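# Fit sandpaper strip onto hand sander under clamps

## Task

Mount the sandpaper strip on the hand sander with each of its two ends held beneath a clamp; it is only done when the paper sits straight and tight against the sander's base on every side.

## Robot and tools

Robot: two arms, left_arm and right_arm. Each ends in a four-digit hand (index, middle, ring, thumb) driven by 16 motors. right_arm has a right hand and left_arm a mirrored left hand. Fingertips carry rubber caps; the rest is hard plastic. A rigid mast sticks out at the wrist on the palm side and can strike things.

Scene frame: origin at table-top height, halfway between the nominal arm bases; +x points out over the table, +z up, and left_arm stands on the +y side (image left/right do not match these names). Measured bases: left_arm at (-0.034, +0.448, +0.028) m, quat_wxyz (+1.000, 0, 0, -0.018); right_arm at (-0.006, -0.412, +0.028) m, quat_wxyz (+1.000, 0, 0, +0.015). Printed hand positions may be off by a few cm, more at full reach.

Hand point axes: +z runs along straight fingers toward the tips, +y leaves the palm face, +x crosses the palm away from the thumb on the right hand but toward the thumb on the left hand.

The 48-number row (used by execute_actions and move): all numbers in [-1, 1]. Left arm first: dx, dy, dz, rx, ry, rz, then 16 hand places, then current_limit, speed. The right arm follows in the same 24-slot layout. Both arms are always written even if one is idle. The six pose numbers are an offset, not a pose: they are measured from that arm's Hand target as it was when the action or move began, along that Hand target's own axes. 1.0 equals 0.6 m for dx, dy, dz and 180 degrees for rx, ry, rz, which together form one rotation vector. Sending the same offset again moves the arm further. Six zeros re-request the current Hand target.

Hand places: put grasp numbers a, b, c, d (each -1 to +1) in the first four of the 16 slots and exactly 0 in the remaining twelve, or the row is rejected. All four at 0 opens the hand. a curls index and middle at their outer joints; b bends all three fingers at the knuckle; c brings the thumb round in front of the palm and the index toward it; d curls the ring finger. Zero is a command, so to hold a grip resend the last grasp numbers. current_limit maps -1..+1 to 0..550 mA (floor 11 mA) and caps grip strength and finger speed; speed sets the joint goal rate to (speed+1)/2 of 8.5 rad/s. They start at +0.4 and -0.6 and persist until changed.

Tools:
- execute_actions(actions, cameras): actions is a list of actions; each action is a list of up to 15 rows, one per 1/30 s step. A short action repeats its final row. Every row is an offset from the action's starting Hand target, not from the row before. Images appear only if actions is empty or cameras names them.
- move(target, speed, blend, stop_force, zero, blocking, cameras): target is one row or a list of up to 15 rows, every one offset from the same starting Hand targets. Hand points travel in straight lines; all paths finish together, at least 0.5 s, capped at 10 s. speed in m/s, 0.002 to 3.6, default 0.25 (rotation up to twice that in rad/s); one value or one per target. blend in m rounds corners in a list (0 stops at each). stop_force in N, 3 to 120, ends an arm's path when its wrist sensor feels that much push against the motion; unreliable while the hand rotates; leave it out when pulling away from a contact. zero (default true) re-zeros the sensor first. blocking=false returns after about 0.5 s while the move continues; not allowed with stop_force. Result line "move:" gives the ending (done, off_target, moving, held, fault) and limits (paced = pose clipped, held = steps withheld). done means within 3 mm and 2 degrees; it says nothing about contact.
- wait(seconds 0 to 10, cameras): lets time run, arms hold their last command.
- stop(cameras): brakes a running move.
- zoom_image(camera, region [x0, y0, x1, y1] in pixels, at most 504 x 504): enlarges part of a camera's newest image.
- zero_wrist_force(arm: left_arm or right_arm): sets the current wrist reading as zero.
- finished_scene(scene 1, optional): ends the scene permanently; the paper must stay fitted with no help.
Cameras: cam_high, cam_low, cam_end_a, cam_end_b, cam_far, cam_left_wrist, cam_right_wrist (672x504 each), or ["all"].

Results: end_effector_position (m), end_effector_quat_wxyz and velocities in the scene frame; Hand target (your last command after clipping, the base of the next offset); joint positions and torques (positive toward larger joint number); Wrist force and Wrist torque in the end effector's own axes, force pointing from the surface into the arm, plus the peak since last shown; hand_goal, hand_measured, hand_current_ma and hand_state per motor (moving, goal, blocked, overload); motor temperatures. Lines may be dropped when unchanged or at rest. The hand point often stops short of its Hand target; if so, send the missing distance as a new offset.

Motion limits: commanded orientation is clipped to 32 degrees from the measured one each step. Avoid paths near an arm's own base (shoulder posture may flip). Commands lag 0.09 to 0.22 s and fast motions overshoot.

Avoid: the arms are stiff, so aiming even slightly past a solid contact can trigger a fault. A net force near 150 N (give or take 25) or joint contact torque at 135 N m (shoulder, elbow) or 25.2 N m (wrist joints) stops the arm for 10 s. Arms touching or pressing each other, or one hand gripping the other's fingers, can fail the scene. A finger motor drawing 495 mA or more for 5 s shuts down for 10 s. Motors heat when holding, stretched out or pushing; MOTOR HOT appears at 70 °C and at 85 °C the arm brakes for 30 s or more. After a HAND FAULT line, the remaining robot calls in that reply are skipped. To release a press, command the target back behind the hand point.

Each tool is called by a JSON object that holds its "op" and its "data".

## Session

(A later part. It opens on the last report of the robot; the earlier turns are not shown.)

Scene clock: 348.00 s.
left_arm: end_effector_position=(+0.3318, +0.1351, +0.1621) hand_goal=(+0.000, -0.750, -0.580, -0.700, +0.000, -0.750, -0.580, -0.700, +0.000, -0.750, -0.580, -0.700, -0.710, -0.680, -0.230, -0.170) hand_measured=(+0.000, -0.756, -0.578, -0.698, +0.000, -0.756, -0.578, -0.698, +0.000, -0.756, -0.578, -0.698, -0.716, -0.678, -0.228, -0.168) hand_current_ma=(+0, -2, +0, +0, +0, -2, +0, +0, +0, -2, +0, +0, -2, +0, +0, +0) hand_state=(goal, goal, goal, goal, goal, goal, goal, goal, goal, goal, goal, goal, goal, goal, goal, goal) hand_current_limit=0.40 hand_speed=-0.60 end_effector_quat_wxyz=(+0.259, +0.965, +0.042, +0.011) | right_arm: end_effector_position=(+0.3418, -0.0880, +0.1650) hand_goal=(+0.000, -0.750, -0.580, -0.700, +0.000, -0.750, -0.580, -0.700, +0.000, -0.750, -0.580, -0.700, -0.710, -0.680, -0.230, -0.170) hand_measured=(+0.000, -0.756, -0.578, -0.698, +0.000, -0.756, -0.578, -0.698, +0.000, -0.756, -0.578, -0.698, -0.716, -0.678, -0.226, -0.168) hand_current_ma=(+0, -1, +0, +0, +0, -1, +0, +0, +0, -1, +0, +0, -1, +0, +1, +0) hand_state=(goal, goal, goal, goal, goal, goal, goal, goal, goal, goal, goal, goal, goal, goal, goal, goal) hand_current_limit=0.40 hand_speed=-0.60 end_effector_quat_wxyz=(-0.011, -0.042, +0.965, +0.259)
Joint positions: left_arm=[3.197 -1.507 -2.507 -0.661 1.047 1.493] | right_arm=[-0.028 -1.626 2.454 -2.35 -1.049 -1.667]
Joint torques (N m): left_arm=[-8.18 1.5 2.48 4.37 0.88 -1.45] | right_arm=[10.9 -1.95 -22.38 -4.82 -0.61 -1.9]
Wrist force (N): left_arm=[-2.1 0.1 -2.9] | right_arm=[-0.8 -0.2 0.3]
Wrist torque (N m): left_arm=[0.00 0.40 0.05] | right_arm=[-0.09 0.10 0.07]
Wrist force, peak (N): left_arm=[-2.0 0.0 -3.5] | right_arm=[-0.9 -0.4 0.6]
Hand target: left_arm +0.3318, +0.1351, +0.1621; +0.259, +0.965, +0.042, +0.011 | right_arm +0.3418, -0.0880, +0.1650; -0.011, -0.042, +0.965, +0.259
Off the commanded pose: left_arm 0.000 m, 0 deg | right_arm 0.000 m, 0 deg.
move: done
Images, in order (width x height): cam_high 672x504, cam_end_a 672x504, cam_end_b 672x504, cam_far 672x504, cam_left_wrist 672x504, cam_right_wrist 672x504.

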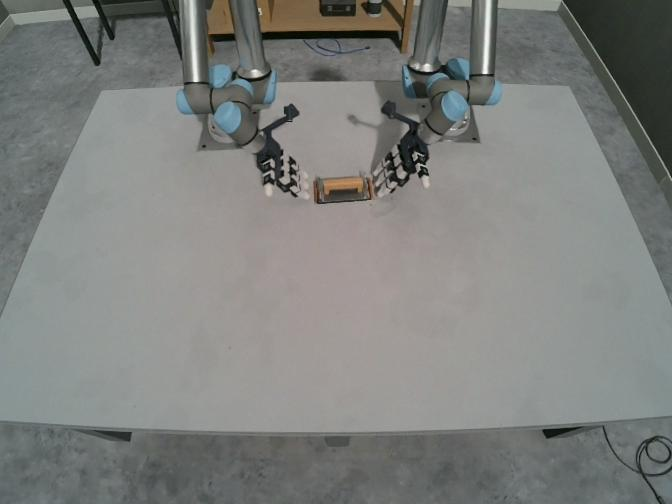

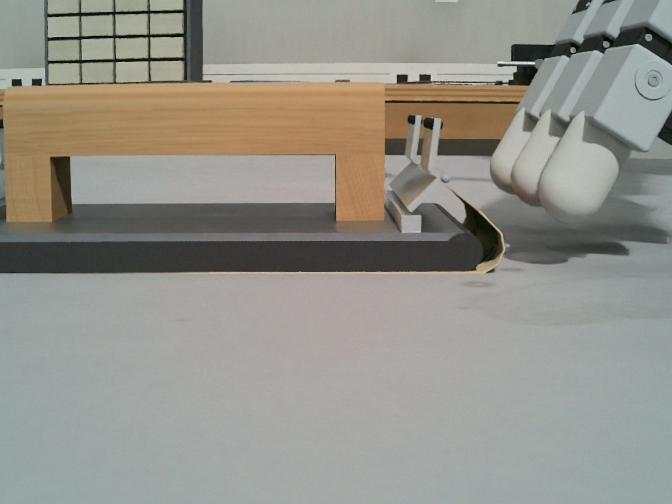

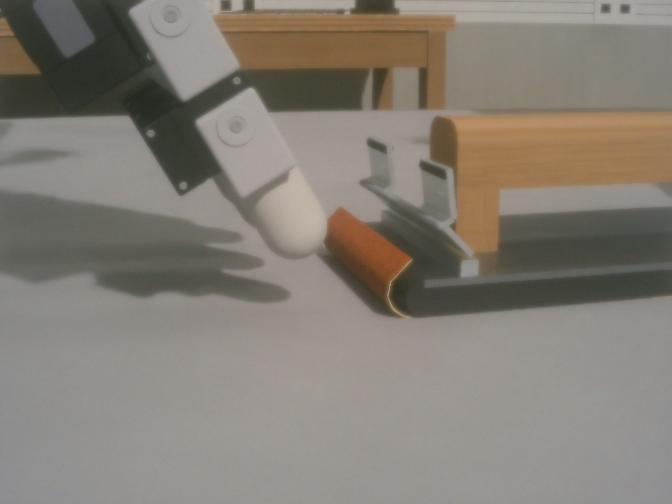

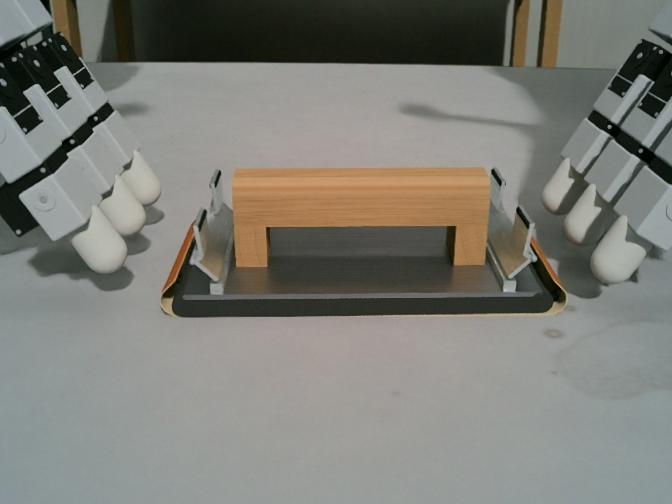

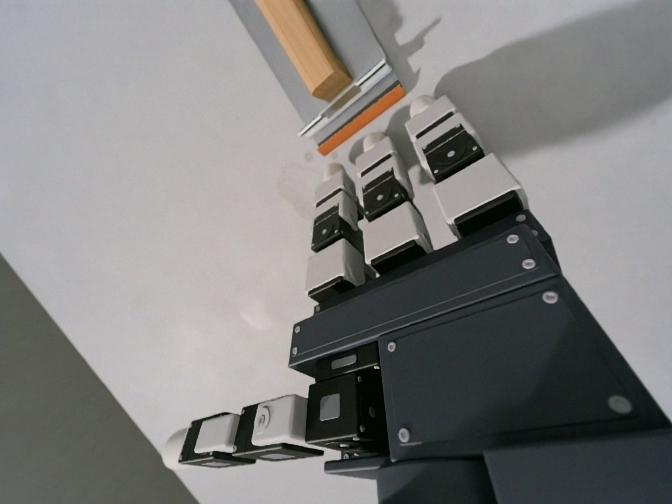

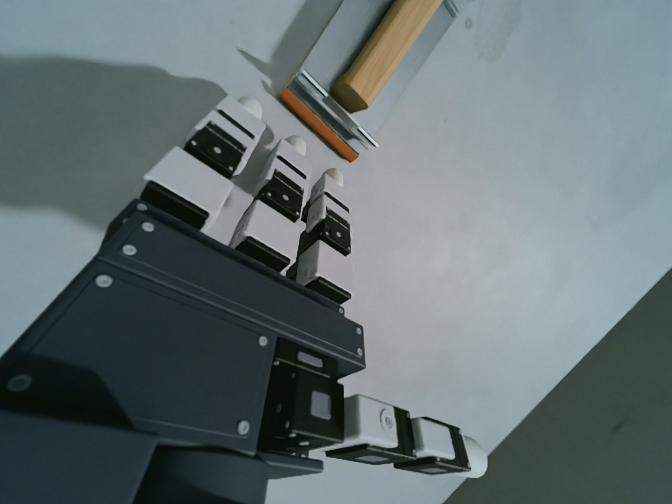

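{"op": "move", "data": {"target": [0, 0.0150, 0.0240, 0, 0, 0, 0,0,0,0,0,0,0,0,0,0,0,0,0,0,0,0, 0.4, -0.6, 0, 0, 0, 0, 0, 0, 0,0,0,0,0,0,0,0,0,0,0,0,0,0,0,0, 0.4, -0.6], "speed": 0.05, "cameras": ["cam_high", "cam_end_a", "cam_end_b", "cam_far", "cam_left_wrist"]}}

{"op": "zoom_image", "data": {"camera": "cam_end_a", "region": [370, 90, 640, 290]}}

{"op": "zoom_image", "data": {"camera": "cam_high", "region": [290, 150, 400, 220]}}

{"op": "zoom_image", "data": {"camera": "cam_left_wrist", "region": [260, 40, 440, 190]}}

Scene clock: 367.67 s.
left_arm: end_effector_position=(+0.3331, +0.1202, +0.1541) hand_goal=(+0.000, -0.750, -0.580, -0.700, +0.000, -0.750, -0.580, -0.700, +0.000, -0.750, -0.580, -0.700, -0.710, -0.680, -0.230, -0.170) hand_measured=(+0.000, -0.756, -0.578, -0.698, +0.000, -0.756, -0.578, -0.698, +0.000, -0.756, -0.578, -0.698, -0.716, -0.678, -0.228, -0.168) hand_current_ma=(+0, -2, +0, +0, +0, -2, +0, +0, +0, -2, +0, +0, -2, +0, +0, +0) hand_state=(goal, goal, goal, goal, goal, goal, goal, goal, goal, goal, goal, goal, goal, goal, goal, goal) hand_current_limit=0.40 hand_speed=-0.60 end_effector_quat_wxyz=(+0.259, +0.965, +0.042, +0.011) | right_arm: end_effector_position=(+0.3418, -0.0880, +0.1650) hand_goal=(+0.000, -0.750, -0.580, -0.700, +0.000, -0.750, -0.580, -0.700, +0.000, -0.750, -0.580, -0.700, -0.710, -0.680, -0.230, -0.170) hand_measured=(+0.000, -0.756, -0.578, -0.698, +0.000, -0.756, -0.578, -0.698, +0.000, -0.756, -0.578, -0.698, -0.716, -0.678, -0.226, -0.168) hand_current_ma=(+0, -1, +0, +0, +0, -1, +0, +0, +0, -1, +0, +0, -1, +0, +1, +0) hand_state=(goal, goal, goal, goal, goal, goal, goal, goal, goal, goal, goal, goal, goal, goal, goal, goal) hand_current_limit=0.40 hand_speed=-0.60 end_effector_quat_wxyz=(-0.011, -0.042, +0.965, +0.259)
Joint positions: left_arm=[3.151 -1.558 -2.502 -0.589 1.05 1.441] | right_arm=[-0.028 -1.626 2.454 -2.35 -1.049 -1.667]
Joint torques (N m): left_arm=[-7.83 1.41 27.62 4.37 0.91 -1.49] | right_arm=[10.3 -2.46 -21.8 -4.57 -0.37 -1.83]
Wrist force (N): left_arm=[-2.2 0.3 -3.5] | right_arm=[-0.7 0.1 0.2]
Wrist torque (N m): left_arm=[0.06 0.38 0.03] | right_arm=[-0.04 0.08 0.09]
Wrist force, peak (N): left_arm=[-2.5 0.2 -3.4] | right_arm=[-1.1 0.0 0.2]
Hand target: left_arm +0.3331, +0.1202, +0.1541; +0.259, +0.965, +0.042, +0.011 | right_arm +0.3418, -0.0880, +0.1650; -0.011, -0.042, +0.965, +0.259
Off the commanded pose: left_arm 0.000 m, 0 deg | right_arm 0.000 m, 0 deg.
move: done
Images, in order (width x height): cam_high 672x504, cam_end_a 672x504, cam_end_b 672x504, cam_far 672x504, cam_left_wrist 672x504.

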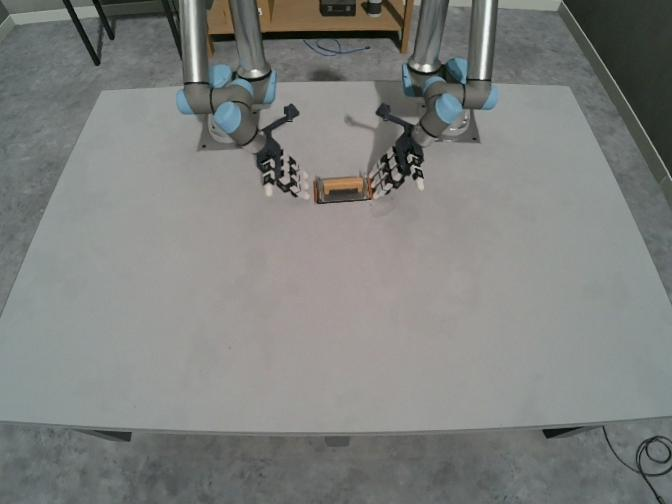

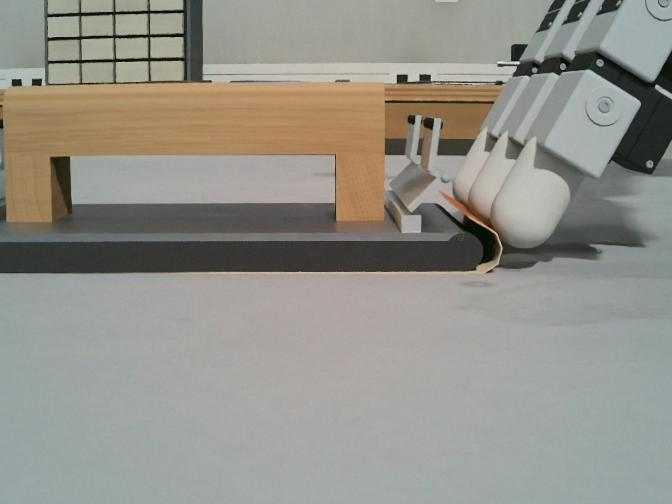

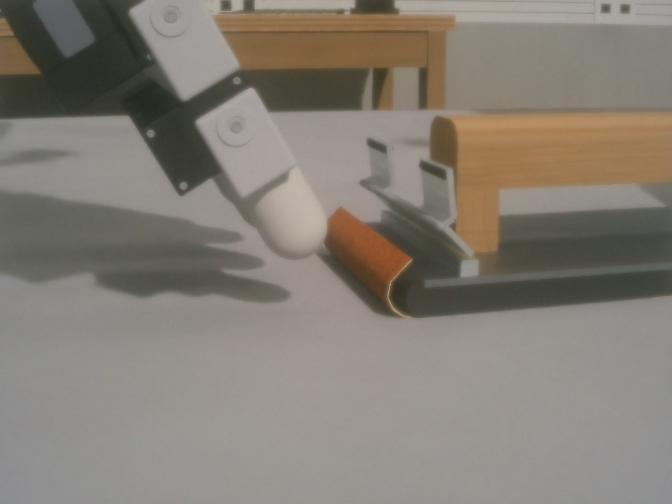

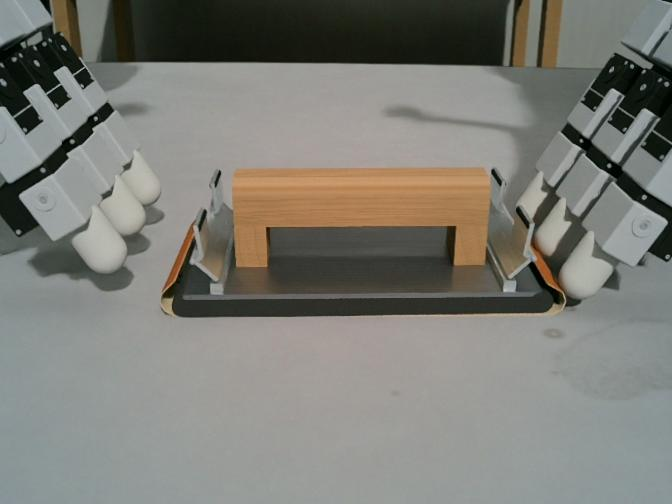

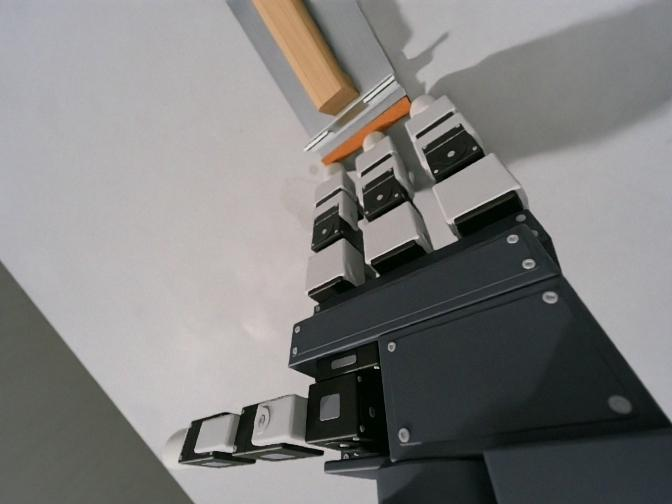

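Scaled by 1.867 from the camera's 672x504 image, which has a finer 960x720 frame.

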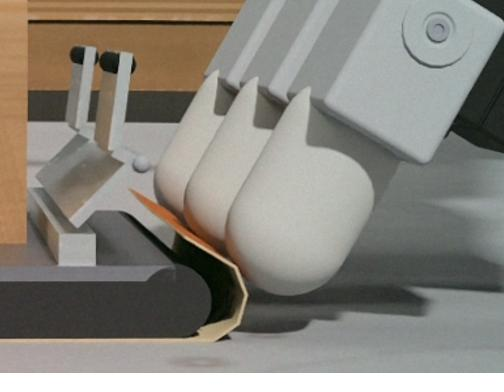

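Scaled by 4.582 from the camera's 672x504 image, which has a finer 960x720 frame.

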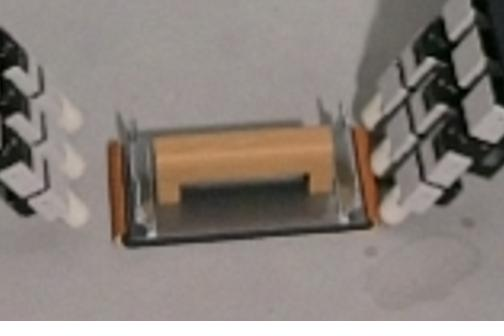

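Scaled by 2.800 from the camera's 672x504 image, which has a finer 960x720 frame.

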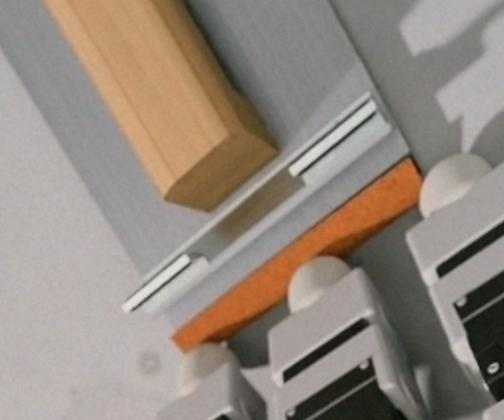

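{"op": "move", "data": {"target": [[0, -0.01443, -0.00833, 0, 0, 0, 0,0,0,0,0,0,0,0,0,0,0,0,0,0,0,0, 0.4, -0.6, 0, 0, 0, 0, 0, 0, 0,0,0,0,0,0,0,0,0,0,0,0,0,0,0,0, 0.4, -0.6],[-0.025, -0.01443, -0.00833, 0, 0, 0, 0,0,0,0,0,0,0,0,0,0,0,0,0,0,0,0, 0.4, -0.6, 0, 0, 0, 0, 0, 0, 0,0,0,0,0,0,0,0,0,0,0,0,0,0,0,0, 0.4, -0.6],[-0.025, 0, 0, 0, 0, 0, 0,0,0,0,0,0,0,0,0,0,0,0,0,0,0,0, 0.4, -0.6, 0, 0, 0, 0, 0, 0, 0,0,0,0,0,0,0,0,0,0,0,0,0,0,0,0, 0.4, -0.6]], "speed": 0.05, "cameras": ["cam_high", "cam_end_a", "cam_far", "cam_left_wrist"]}}

{"op": "zoom_image", "data": {"camera": "cam_end_a", "region": [370, 90, 640, 290]}}

{"op": "zoom_image", "data": {"camera": "cam_high", "region": [290, 150, 400, 220]}}

{"op": "zoom_image", "data": {"camera": "cam_left_wrist", "region": [260, 40, 440, 190]}}

Scene clock: 387.77 s.
left_arm: end_effector_position=(+0.3181, +0.1189, +0.1541) hand_goal=(+0.000, -0.750, -0.580, -0.700, +0.000, -0.750, -0.580, -0.700, +0.000, -0.750, -0.580, -0.700, -0.710, -0.680, -0.230, -0.170) hand_measured=(+0.000, -0.756, -0.578, -0.698, +0.000, -0.756, -0.578, -0.698, +0.000, -0.756, -0.578, -0.698, -0.716, -0.678, -0.228, -0.168) hand_current_ma=(+0, -2, +0, +0, +0, -1, +0, +0, +0, -2, +0, +0, -2, +0, +0, +0) hand_state=(goal, goal, goal, goal, goal, goal, goal, goal, goal, goal, goal, goal, goal, goal, goal, goal) hand_current_limit=0.40 hand_speed=-0.60 end_effector_quat_wxyz=(+0.259, +0.965, +0.042, +0.011) | right_arm: end_effector_position=(+0.3418, -0.0880, +0.1650) hand_goal=(+0.000, -0.750, -0.580, -0.700, +0.000, -0.750, -0.580, -0.700, +0.000, -0.750, -0.580, -0.700, -0.710, -0.680, -0.230, -0.170) hand_measured=(+0.000, -0.756, -0.578, -0.698, +0.000, -0.756, -0.578, -0.698, +0.000, -0.756, -0.578, -0.698, -0.716, -0.678, -0.226, -0.168) hand_current_ma=(+0, -1, +0, +0, +0, -1, +0, +0, +0, -1, +0, +0, -1, +0, +1, +0) hand_state=(goal, goal, goal, goal, goal, goal, goal, goal, goal, goal, goal, goal, goal, goal, goal, goal) hand_current_limit=0.40 hand_speed=-0.60 end_effector_quat_wxyz=(-0.011, -0.042, +0.965, +0.259)
Joint positions: left_arm=[3.146 -1.524 -2.535 -0.586 1.05 1.435] | right_arm=[-0.028 -1.626 2.454 -2.35 -1.049 -1.667]
Joint torques (N m): left_arm=[-9.64 -0.55 27.17 4.42 0.98 -1.51] | right_arm=[9.86 -3.09 -21.71 -3.88 -0.12 -1.89]
Wrist force (N): left_arm=[-2.3 0.1 -3.0] | right_arm=[-0.7 -0.3 0.3]
Wrist torque (N m): left_arm=[0.03 0.39 0.03] | right_arm=[-0.09 0.10 0.08]
Wrist force, peak (N): left_arm=[-2.5 0.3 -3.6] | right_arm=[-1.0 -0.5 0.6]
Hand target: left_arm +0.3182, +0.1189, +0.1541; +0.259, +0.965, +0.042, +0.011 | right_arm +0.3418, -0.0880, +0.1650; -0.011, -0.042, +0.965, +0.259
Off the commanded pose: left_arm 0.000 m, 0 deg | right_arm 0.000 m, 0 deg.
move: done
Images, in order (width x height): cam_high 672x504, cam_end_a 672x504, cam_far 672x504, cam_left_wrist 672x504.

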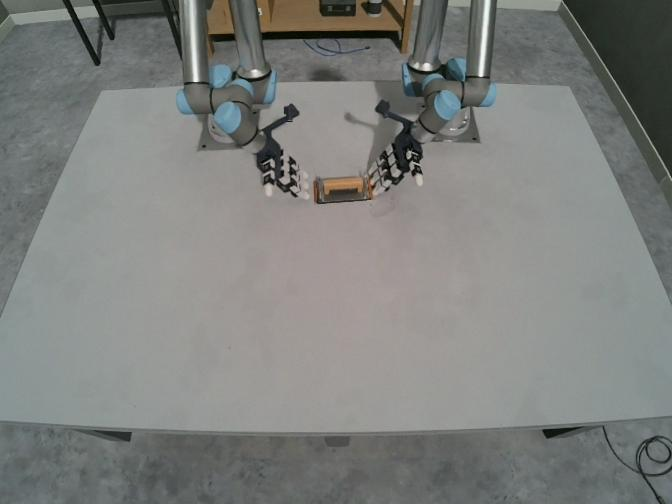

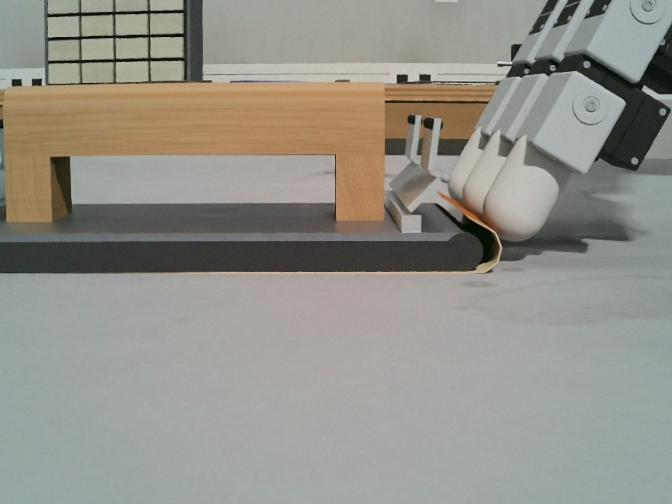

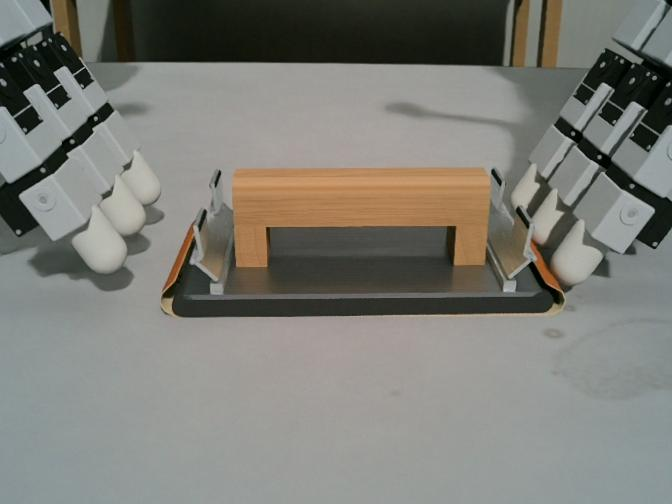

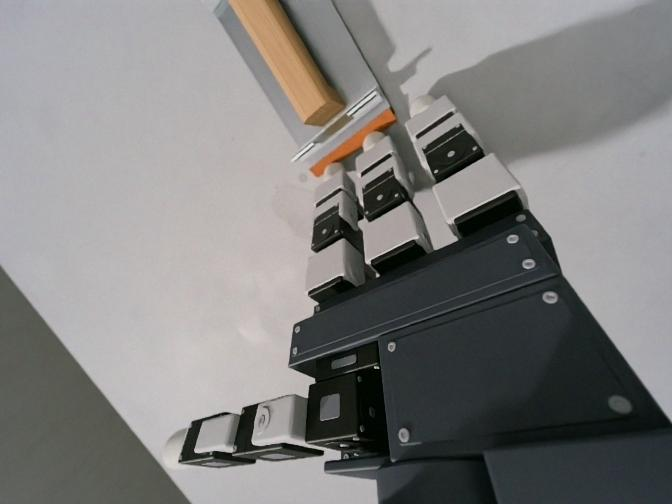

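Scaled by 1.867 from the camera's 672x504 image, which has a finer 960x720 frame.

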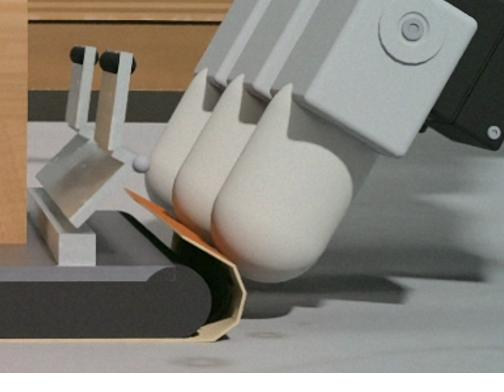

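Scaled by 4.582 from the camera's 672x504 image, which has a finer 960x720 frame.

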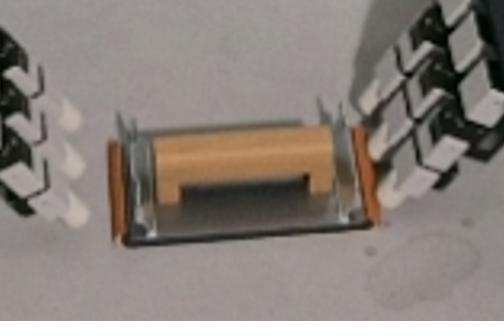

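Scaled by 2.800 from the camera's 672x504 image, which has a finer 960x720 frame.

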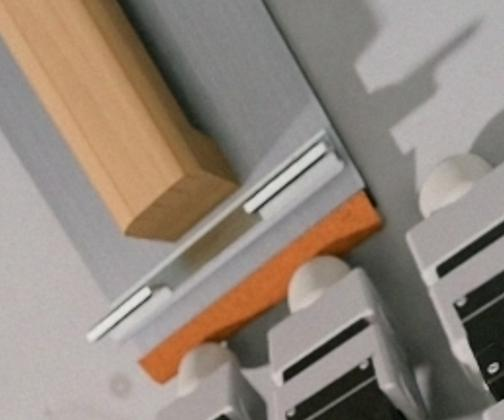

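{"op": "move", "data": {"target": [0, 0.0072, 0.0042, 0, -0.0056, 0.0096, 0,0,0,0,0,0,0,0,0,0,0,0,0,0,0,0, 0.4, -0.6, 0, 0, 0, 0, 0, 0, 0,0,0,0,0,0,0,0,0,0,0,0,0,0,0,0, 0.4, -0.6], "speed": 0.03, "cameras": ["cam_high", "cam_end_a", "cam_far", "cam_left_wrist"]}}

{"op": "zoom_image", "data": {"camera": "cam_end_a", "region": [370, 90, 640, 290]}}

{"op": "zoom_image", "data": {"camera": "cam_left_wrist", "region": [260, 40, 440, 190]}}

{"op": "zoom_image", "data": {"camera": "cam_far", "region": [440, 140, 640, 330]}}

Scene clock: 398.13 s.
left_arm: end_effector_position=(+0.3186, +0.1139, +0.1541) hand_goal=(+0.000, -0.750, -0.580, -0.700, +0.000, -0.750, -0.580, -0.700, +0.000, -0.750, -0.580, -0.700, -0.710, -0.680, -0.230, -0.170) hand_measured=(+0.000, -0.756, -0.578, -0.698, +0.002, -0.754, -0.578, -0.698, +0.000, -0.756, -0.578, -0.698, -0.716, -0.678, -0.228, -0.168) hand_current_ma=(+0, -2, +0, +0, +0, -1, +0, +0, +0, -2, +0, +0, -2, +0, +0, +0) hand_state=(goal, goal, goal, goal, goal, goal, goal, goal, goal, goal, goal, goal, goal, goal, goal, goal) hand_current_limit=0.40 hand_speed=-0.60 end_effector_quat_wxyz=(+0.259, +0.965, +0.025, +0.006) | right_arm: end_effector_position=(+0.3418, -0.0880, +0.1650) hand_goal=(+0.000, -0.750, -0.580, -0.700, +0.000, -0.750, -0.580, -0.700, +0.000, -0.750, -0.580, -0.700, -0.710, -0.680, -0.230, -0.170) hand_measured=(+0.000, -0.756, -0.578, -0.698, +0.000, -0.756, -0.578, -0.698, +0.000, -0.756, -0.578, -0.698, -0.716, -0.678, -0.226, -0.168) hand_current_ma=(+0, -1, +0, +0, +0, -1, +0, +0, +0, -1, +0, +0, -1, +0, +1, +0) hand_state=(goal, goal, goal, goal, goal, goal, goal, goal, goal, goal, goal, goal, goal, goal, goal, goal) hand_current_limit=0.40 hand_speed=-0.60 end_effector_quat_wxyz=(-0.011, -0.042, +0.965, +0.259)
Joint positions: left_arm=[3.135 -1.541 -2.514 -0.604 1.049 1.462] | right_arm=[-0.028 -1.626 2.454 -2.35 -1.049 -1.667]
Joint torques (N m): left_arm=[-8.1 1.77 27.6 1.41 -2.08 1.69] | right_arm=[9.9 -2.83 -22.7 -3.31 0.01 -1.58]
Wrist force (N): left_arm=[-2.6 0.5 -4.6] | right_arm=[-0.8 -0.1 0.6]
Wrist torque (N m): left_arm=[0.12 0.36 -0.10] | right_arm=[-0.11 0.09 0.08]
Wrist force, peak (N): left_arm=[-2.6 0.5 -4.6] | right_arm=[-1.1 -0.4 0.4]
Hand target: left_arm +0.3186, +0.1139, +0.1541; +0.259, +0.965, +0.025, +0.006 | right_arm +0.3418, -0.0880, +0.1650; -0.011, -0.042, +0.965, +0.259
Off the commanded pose: left_arm 0.000 m, 0 deg | right_arm 0.000 m, 0 deg.
move: done
Images, in order (width x height): cam_high 672x504, cam_end_a 672x504, cam_far 672x504, cam_left_wrist 672x504.

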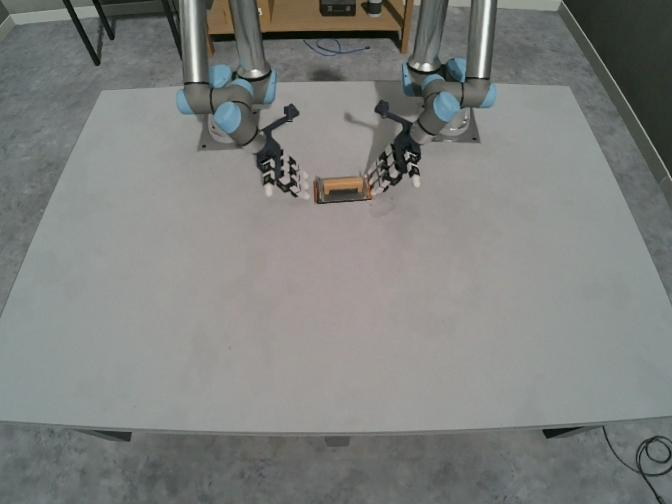

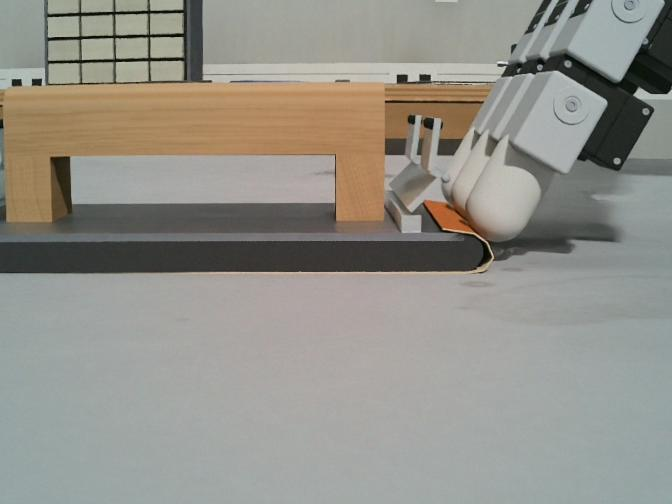

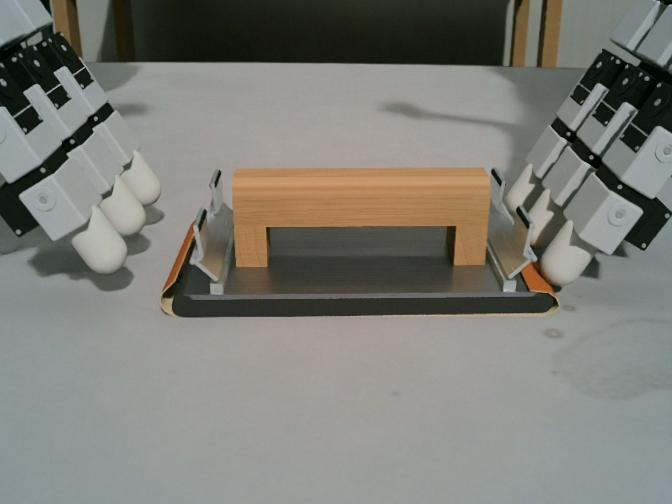

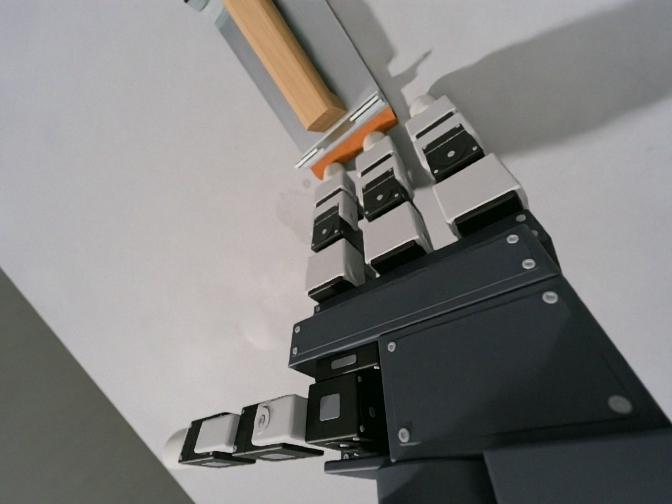

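Scaled by 1.867 from the camera's 672x504 image, which has a finer 960x720 frame.

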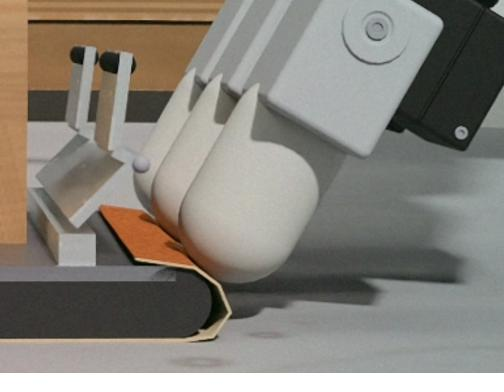

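Scaled by 2.800 from the camera's 672x504 image, which has a finer 960x720 frame.

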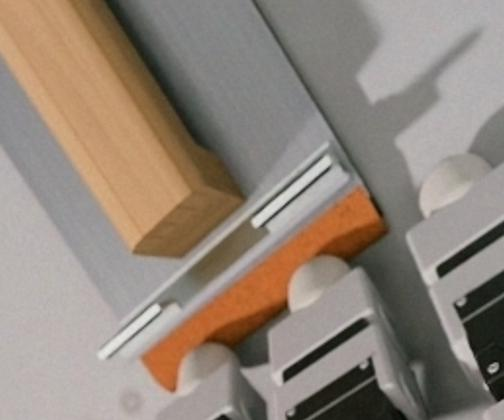

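Scaled by 2.520 from the camera's 672x504 image, which has a finer 960x720 frame.

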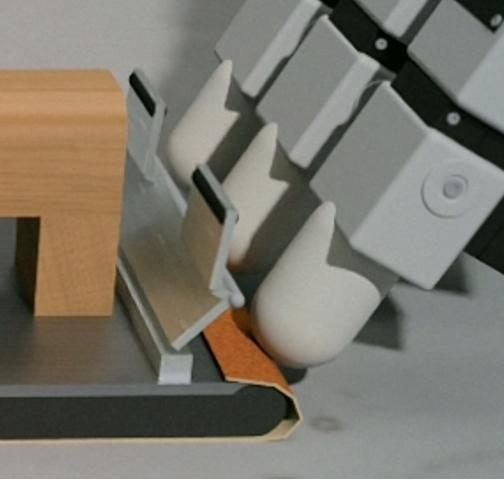

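{"op": "move", "data": {"target": [0, 0.0058, 0.0033, 0, 0, 0, 0,0,0,0,0,0,0,0,0,0,0,0,0,0,0,0, 0.4, -0.6, 0, 0, 0, 0, 0, 0, 0,0,0,0,0,0,0,0,0,0,0,0,0,0,0,0, 0.4, -0.6], "speed": 0.02, "cameras": ["cam_end_a", "cam_far", "cam_left_wrist", "cam_end_b"]}}

{"op": "zoom_image", "data": {"camera": "cam_end_a", "region": [370, 90, 640, 290]}}

{"op": "zoom_image", "data": {"camera": "cam_left_wrist", "region": [260, 40, 440, 190]}}

{"op": "zoom_image", "data": {"camera": "cam_far", "region": [440, 140, 640, 330]}}

Scene clock: 409.43 s.
left_arm: end_effector_position=(+0.3188, +0.1099, +0.1541) hand_goal=(+0.000, -0.750, -0.580, -0.700, +0.000, -0.750, -0.580, -0.700, +0.000, -0.750, -0.580, -0.700, -0.710, -0.680, -0.230, -0.170) hand_measured=(+0.002, -0.762, -0.584, -0.700, +0.002, -0.756, -0.580, -0.698, +0.000, -0.756, -0.578, -0.698, -0.716, -0.678, -0.228, -0.168) hand_current_ma=(+0, -6, -1, +0, +0, -1, +0, +0, +0, -2, +0, +0, -2, +0, +0, +0) hand_state=(goal, goal, goal, goal, goal, goal, goal, goal, goal, goal, goal, goal, goal, goal, goal, goal) hand_current_limit=0.40 hand_speed=-0.60 end_effector_quat_wxyz=(+0.259, +0.965, +0.025, +0.006) | right_arm: end_effector_position=(+0.3418, -0.0880, +0.1650) hand_goal=(+0.000, -0.750, -0.580, -0.700, +0.000, -0.750, -0.580, -0.700, +0.000, -0.750, -0.580, -0.700, -0.710, -0.680, -0.230, -0.170) hand_measured=(+0.000, -0.756, -0.578, -0.698, +0.000, -0.756, -0.578, -0.698, +0.000, -0.756, -0.578, -0.698, -0.716, -0.678, -0.226, -0.168) hand_current_ma=(+0, -1, +0, +0, +0, -1, +0, +0, +0, -1, +0, +0, -1, +0, +1, +0) hand_state=(goal, goal, goal, goal, goal, goal, goal, goal, goal, goal, goal, goal, goal, goal, goal, goal) hand_current_limit=0.40 hand_speed=-0.60 end_effector_quat_wxyz=(-0.011, -0.042, +0.965, +0.259)
Joint positions: left_arm=[3.123 -1.548 -2.51 -0.594 1.049 1.449] | right_arm=[-0.028 -1.626 2.454 -2.35 -1.049 -1.667]
Joint torques (N m): left_arm=[-10.41 -2.1 24.49 3.28 0.73 -1.42] | right_arm=[10.86 -4.4 -23.4 -2.65 0.4 -1.69]
Wrist force (N): left_arm=[-2.2 -0.5 -12.5] | right_arm=[-0.4 -0.2 0.2]
Wrist torque (N m): left_arm=[0.82 0.53 0.02] | right_arm=[-0.08 0.06 0.10]
Wrist force, peak (N): left_arm=[-2.2 -0.6 -12.9] | right_arm=[-0.8 -0.3 0.7]
Hand target: left_arm +0.3188, +0.1099, +0.1541; +0.259, +0.965, +0.025, +0.006 | right_arm +0.3418, -0.0880, +0.1650; -0.011, -0.042, +0.965, +0.259
Off the commanded pose: left_arm 0.000 m, 0 deg | right_arm 0.000 m, 0 deg.
move: done
Images, in order (width x height): cam_end_a 672x504, cam_end_b 672x504, cam_far 672x504, cam_left_wrist 672x504.

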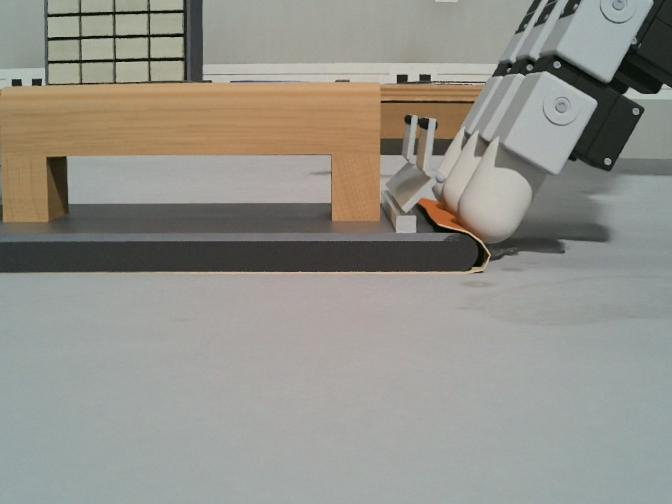

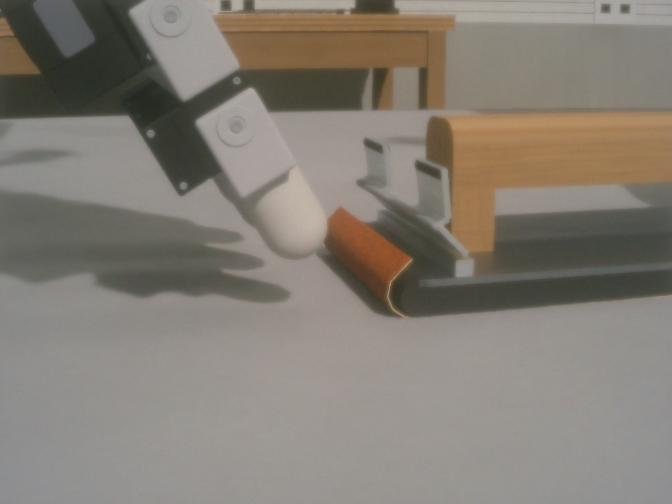

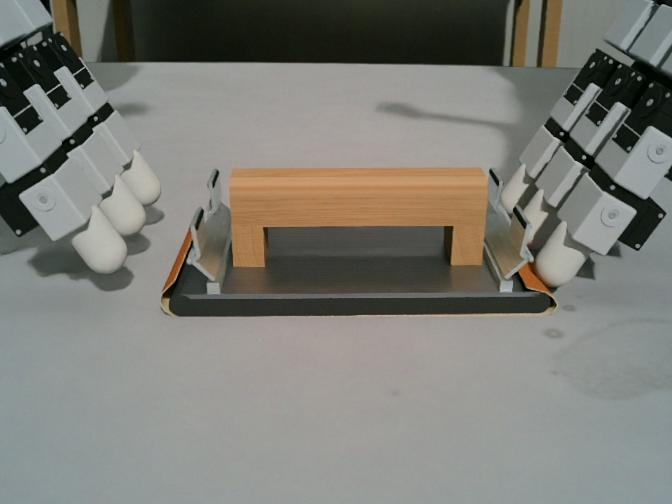

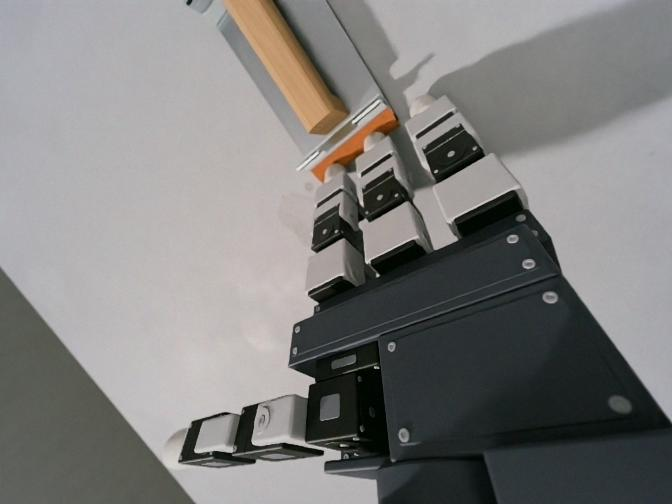

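Scaled by 1.867 from the camera's 672x504 image, which has a finer 960x720 frame.

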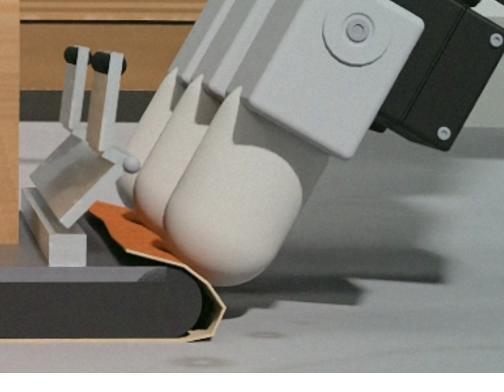

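Scaled by 2.800 from the camera's 672x504 image, which has a finer 960x720 frame.

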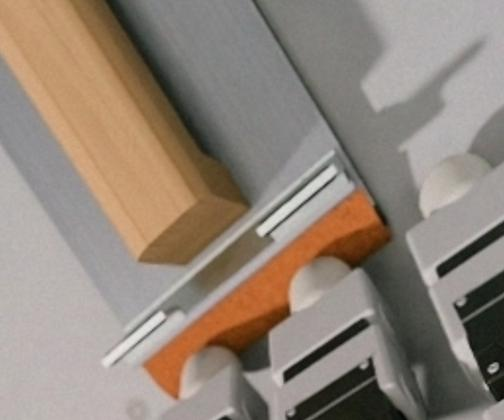

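Scaled by 2.520 from the camera's 672x504 image, which has a finer 960x720 frame.

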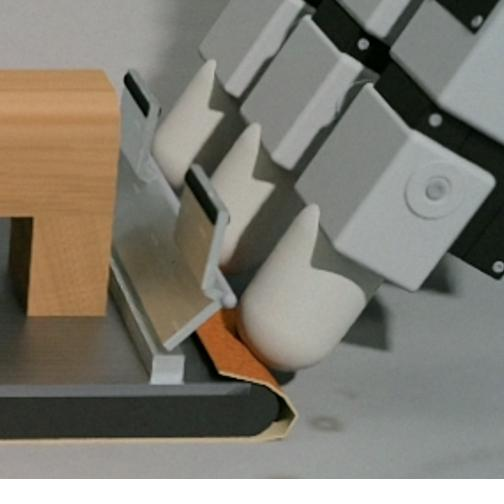

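{"op": "move", "data": {"target": [[0, -0.00867, -0.005, 0, 0, 0, 0,0,0,0,0,0,0,0,0,0,0,0,0,0,0,0, 0.4, -0.6, 0, 0, 0, 0, 0, 0, 0,0,0,0,0,0,0,0,0,0,0,0,0,0,0,0, 0.4, -0.6],[0, -0.01075, -0.00138, 0, 0, 0, 0,0,0,0,0,0,0,0,0,0,0,0,0,0,0,0, 0.4, -0.6, 0, 0, 0, 0, 0, 0, 0,0,0,0,0,0,0,0,0,0,0,0,0,0,0,0, 0.4, -0.6],[0, -0.0035, 0.0028, 0, 0, 0, 0,0,0,0,0,0,0,0,0,0,0,0,0,0,0,0, 0.4, -0.6, 0, 0, 0, 0, 0, 0, 0,0,0,0,0,0,0,0,0,0,0,0,0,0,0,0, 0.4, -0.6]], "speed": 0.03, "cameras": ["cam_end_a", "cam_far"]}}

{"op": "zoom_image", "data": {"camera": "cam_end_a", "region": [370, 90, 640, 290]}}

Scene clock: 441.87 s.
left_arm: end_effector_position=(+0.3187, +0.1109, +0.1516) hand_goal=(+0.000, -0.750, -0.580, -0.700, +0.000, -0.750, -0.580, -0.700, +0.000, -0.750, -0.580, -0.700, -0.710, -0.680, -0.230, -0.170) hand_measured=(+0.002, -0.752, -0.578, -0.698, +0.002, -0.746, -0.576, -0.698, +0.000, -0.756, -0.578, -0.698, -0.716, -0.678, -0.228, -0.168) hand_current_ma=(+0, +0, +0, +0, +0, +1, +1, +0, +0, -2, +0, +0, -2, +0, +0, +0) hand_state=(goal, goal, goal, goal, goal, goal, goal, goal, goal, goal, goal, goal, goal, goal, goal, goal) hand_current_limit=0.40 hand_speed=-0.60 end_effector_quat_wxyz=(+0.259, +0.965, +0.025, +0.006) | right_arm: end_effector_position=(+0.3418, -0.0880, +0.1650) hand_goal=(+0.000, -0.750, -0.580, -0.700, +0.000, -0.750, -0.580, -0.700, +0.000, -0.750, -0.580, -0.700, -0.710, -0.680, -0.230, -0.170) hand_measured=(+0.000, -0.756, -0.578, -0.698, +0.000, -0.756, -0.578, -0.698, +0.000, -0.756, -0.578, -0.698, -0.716, -0.678, -0.226, -0.168) hand_current_ma=(+0, -1, +0, +0, +0, -1, +0, +0, +0, -1, +0, +0, -1, +0, +1, +0) hand_state=(goal, goal, goal, goal, goal, goal, goal, goal, goal, goal, goal, goal, goal, goal, goal, goal) hand_current_limit=0.40 hand_speed=-0.60 end_effector_quat_wxyz=(-0.011, -0.042, +0.965, +0.259)
Joint positions: left_arm=[3.126 -1.554 -2.514 -0.586 1.049 1.452] | right_arm=[-0.028 -1.626 2.454 -2.35 -1.049 -1.667]
Joint torques (N m): left_arm=[-9.37 0.77 24.5 3.12 0.62 -1.31] | right_arm=[10.14 -3.16 -23.35 -2.43 0.78 -1.67]
Wrist force (N): left_arm=[-2.3 -0.1 -10.6] | right_arm=[-0.8 0.0 0.3]
Wrist torque (N m): left_arm=[0.63 0.48 0.00] | right_arm=[-0.06 0.10 0.07]
Wrist force, peak (N): left_arm=[-2.1 -0.5 -13.6] | right_arm=[-1.1 -0.4 0.5]
Hand target: left_arm +0.3187, +0.1108, +0.1516; +0.259, +0.965, +0.025, +0.006 | right_arm +0.3418, -0.0880, +0.1650; -0.011, -0.042, +0.965, +0.259
Off the commanded pose: left_arm 0.000 m, 0 deg | right_arm 0.000 m, 0 deg.
move: done
Images, in order (width x height): cam_end_a 672x504, cam_far 672x504.

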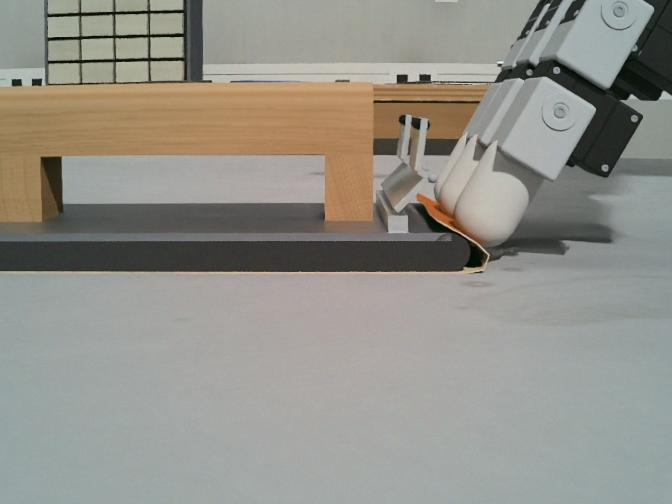

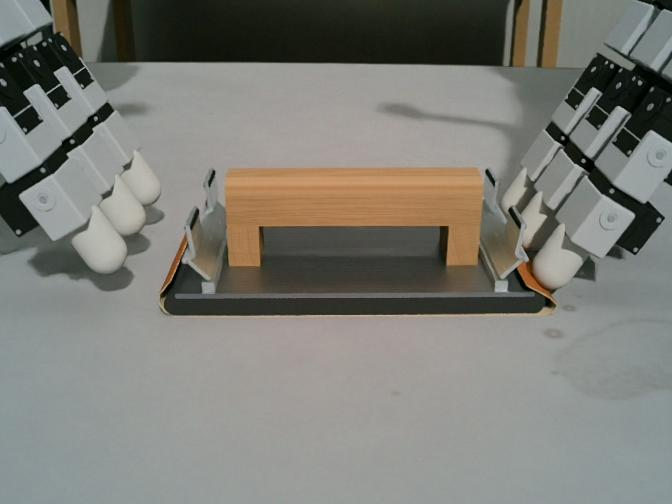

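Scaled by 1.867 from the camera's 672x504 image, which has a finer 960x720 frame.

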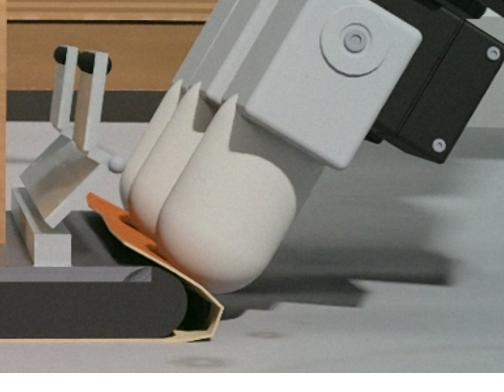

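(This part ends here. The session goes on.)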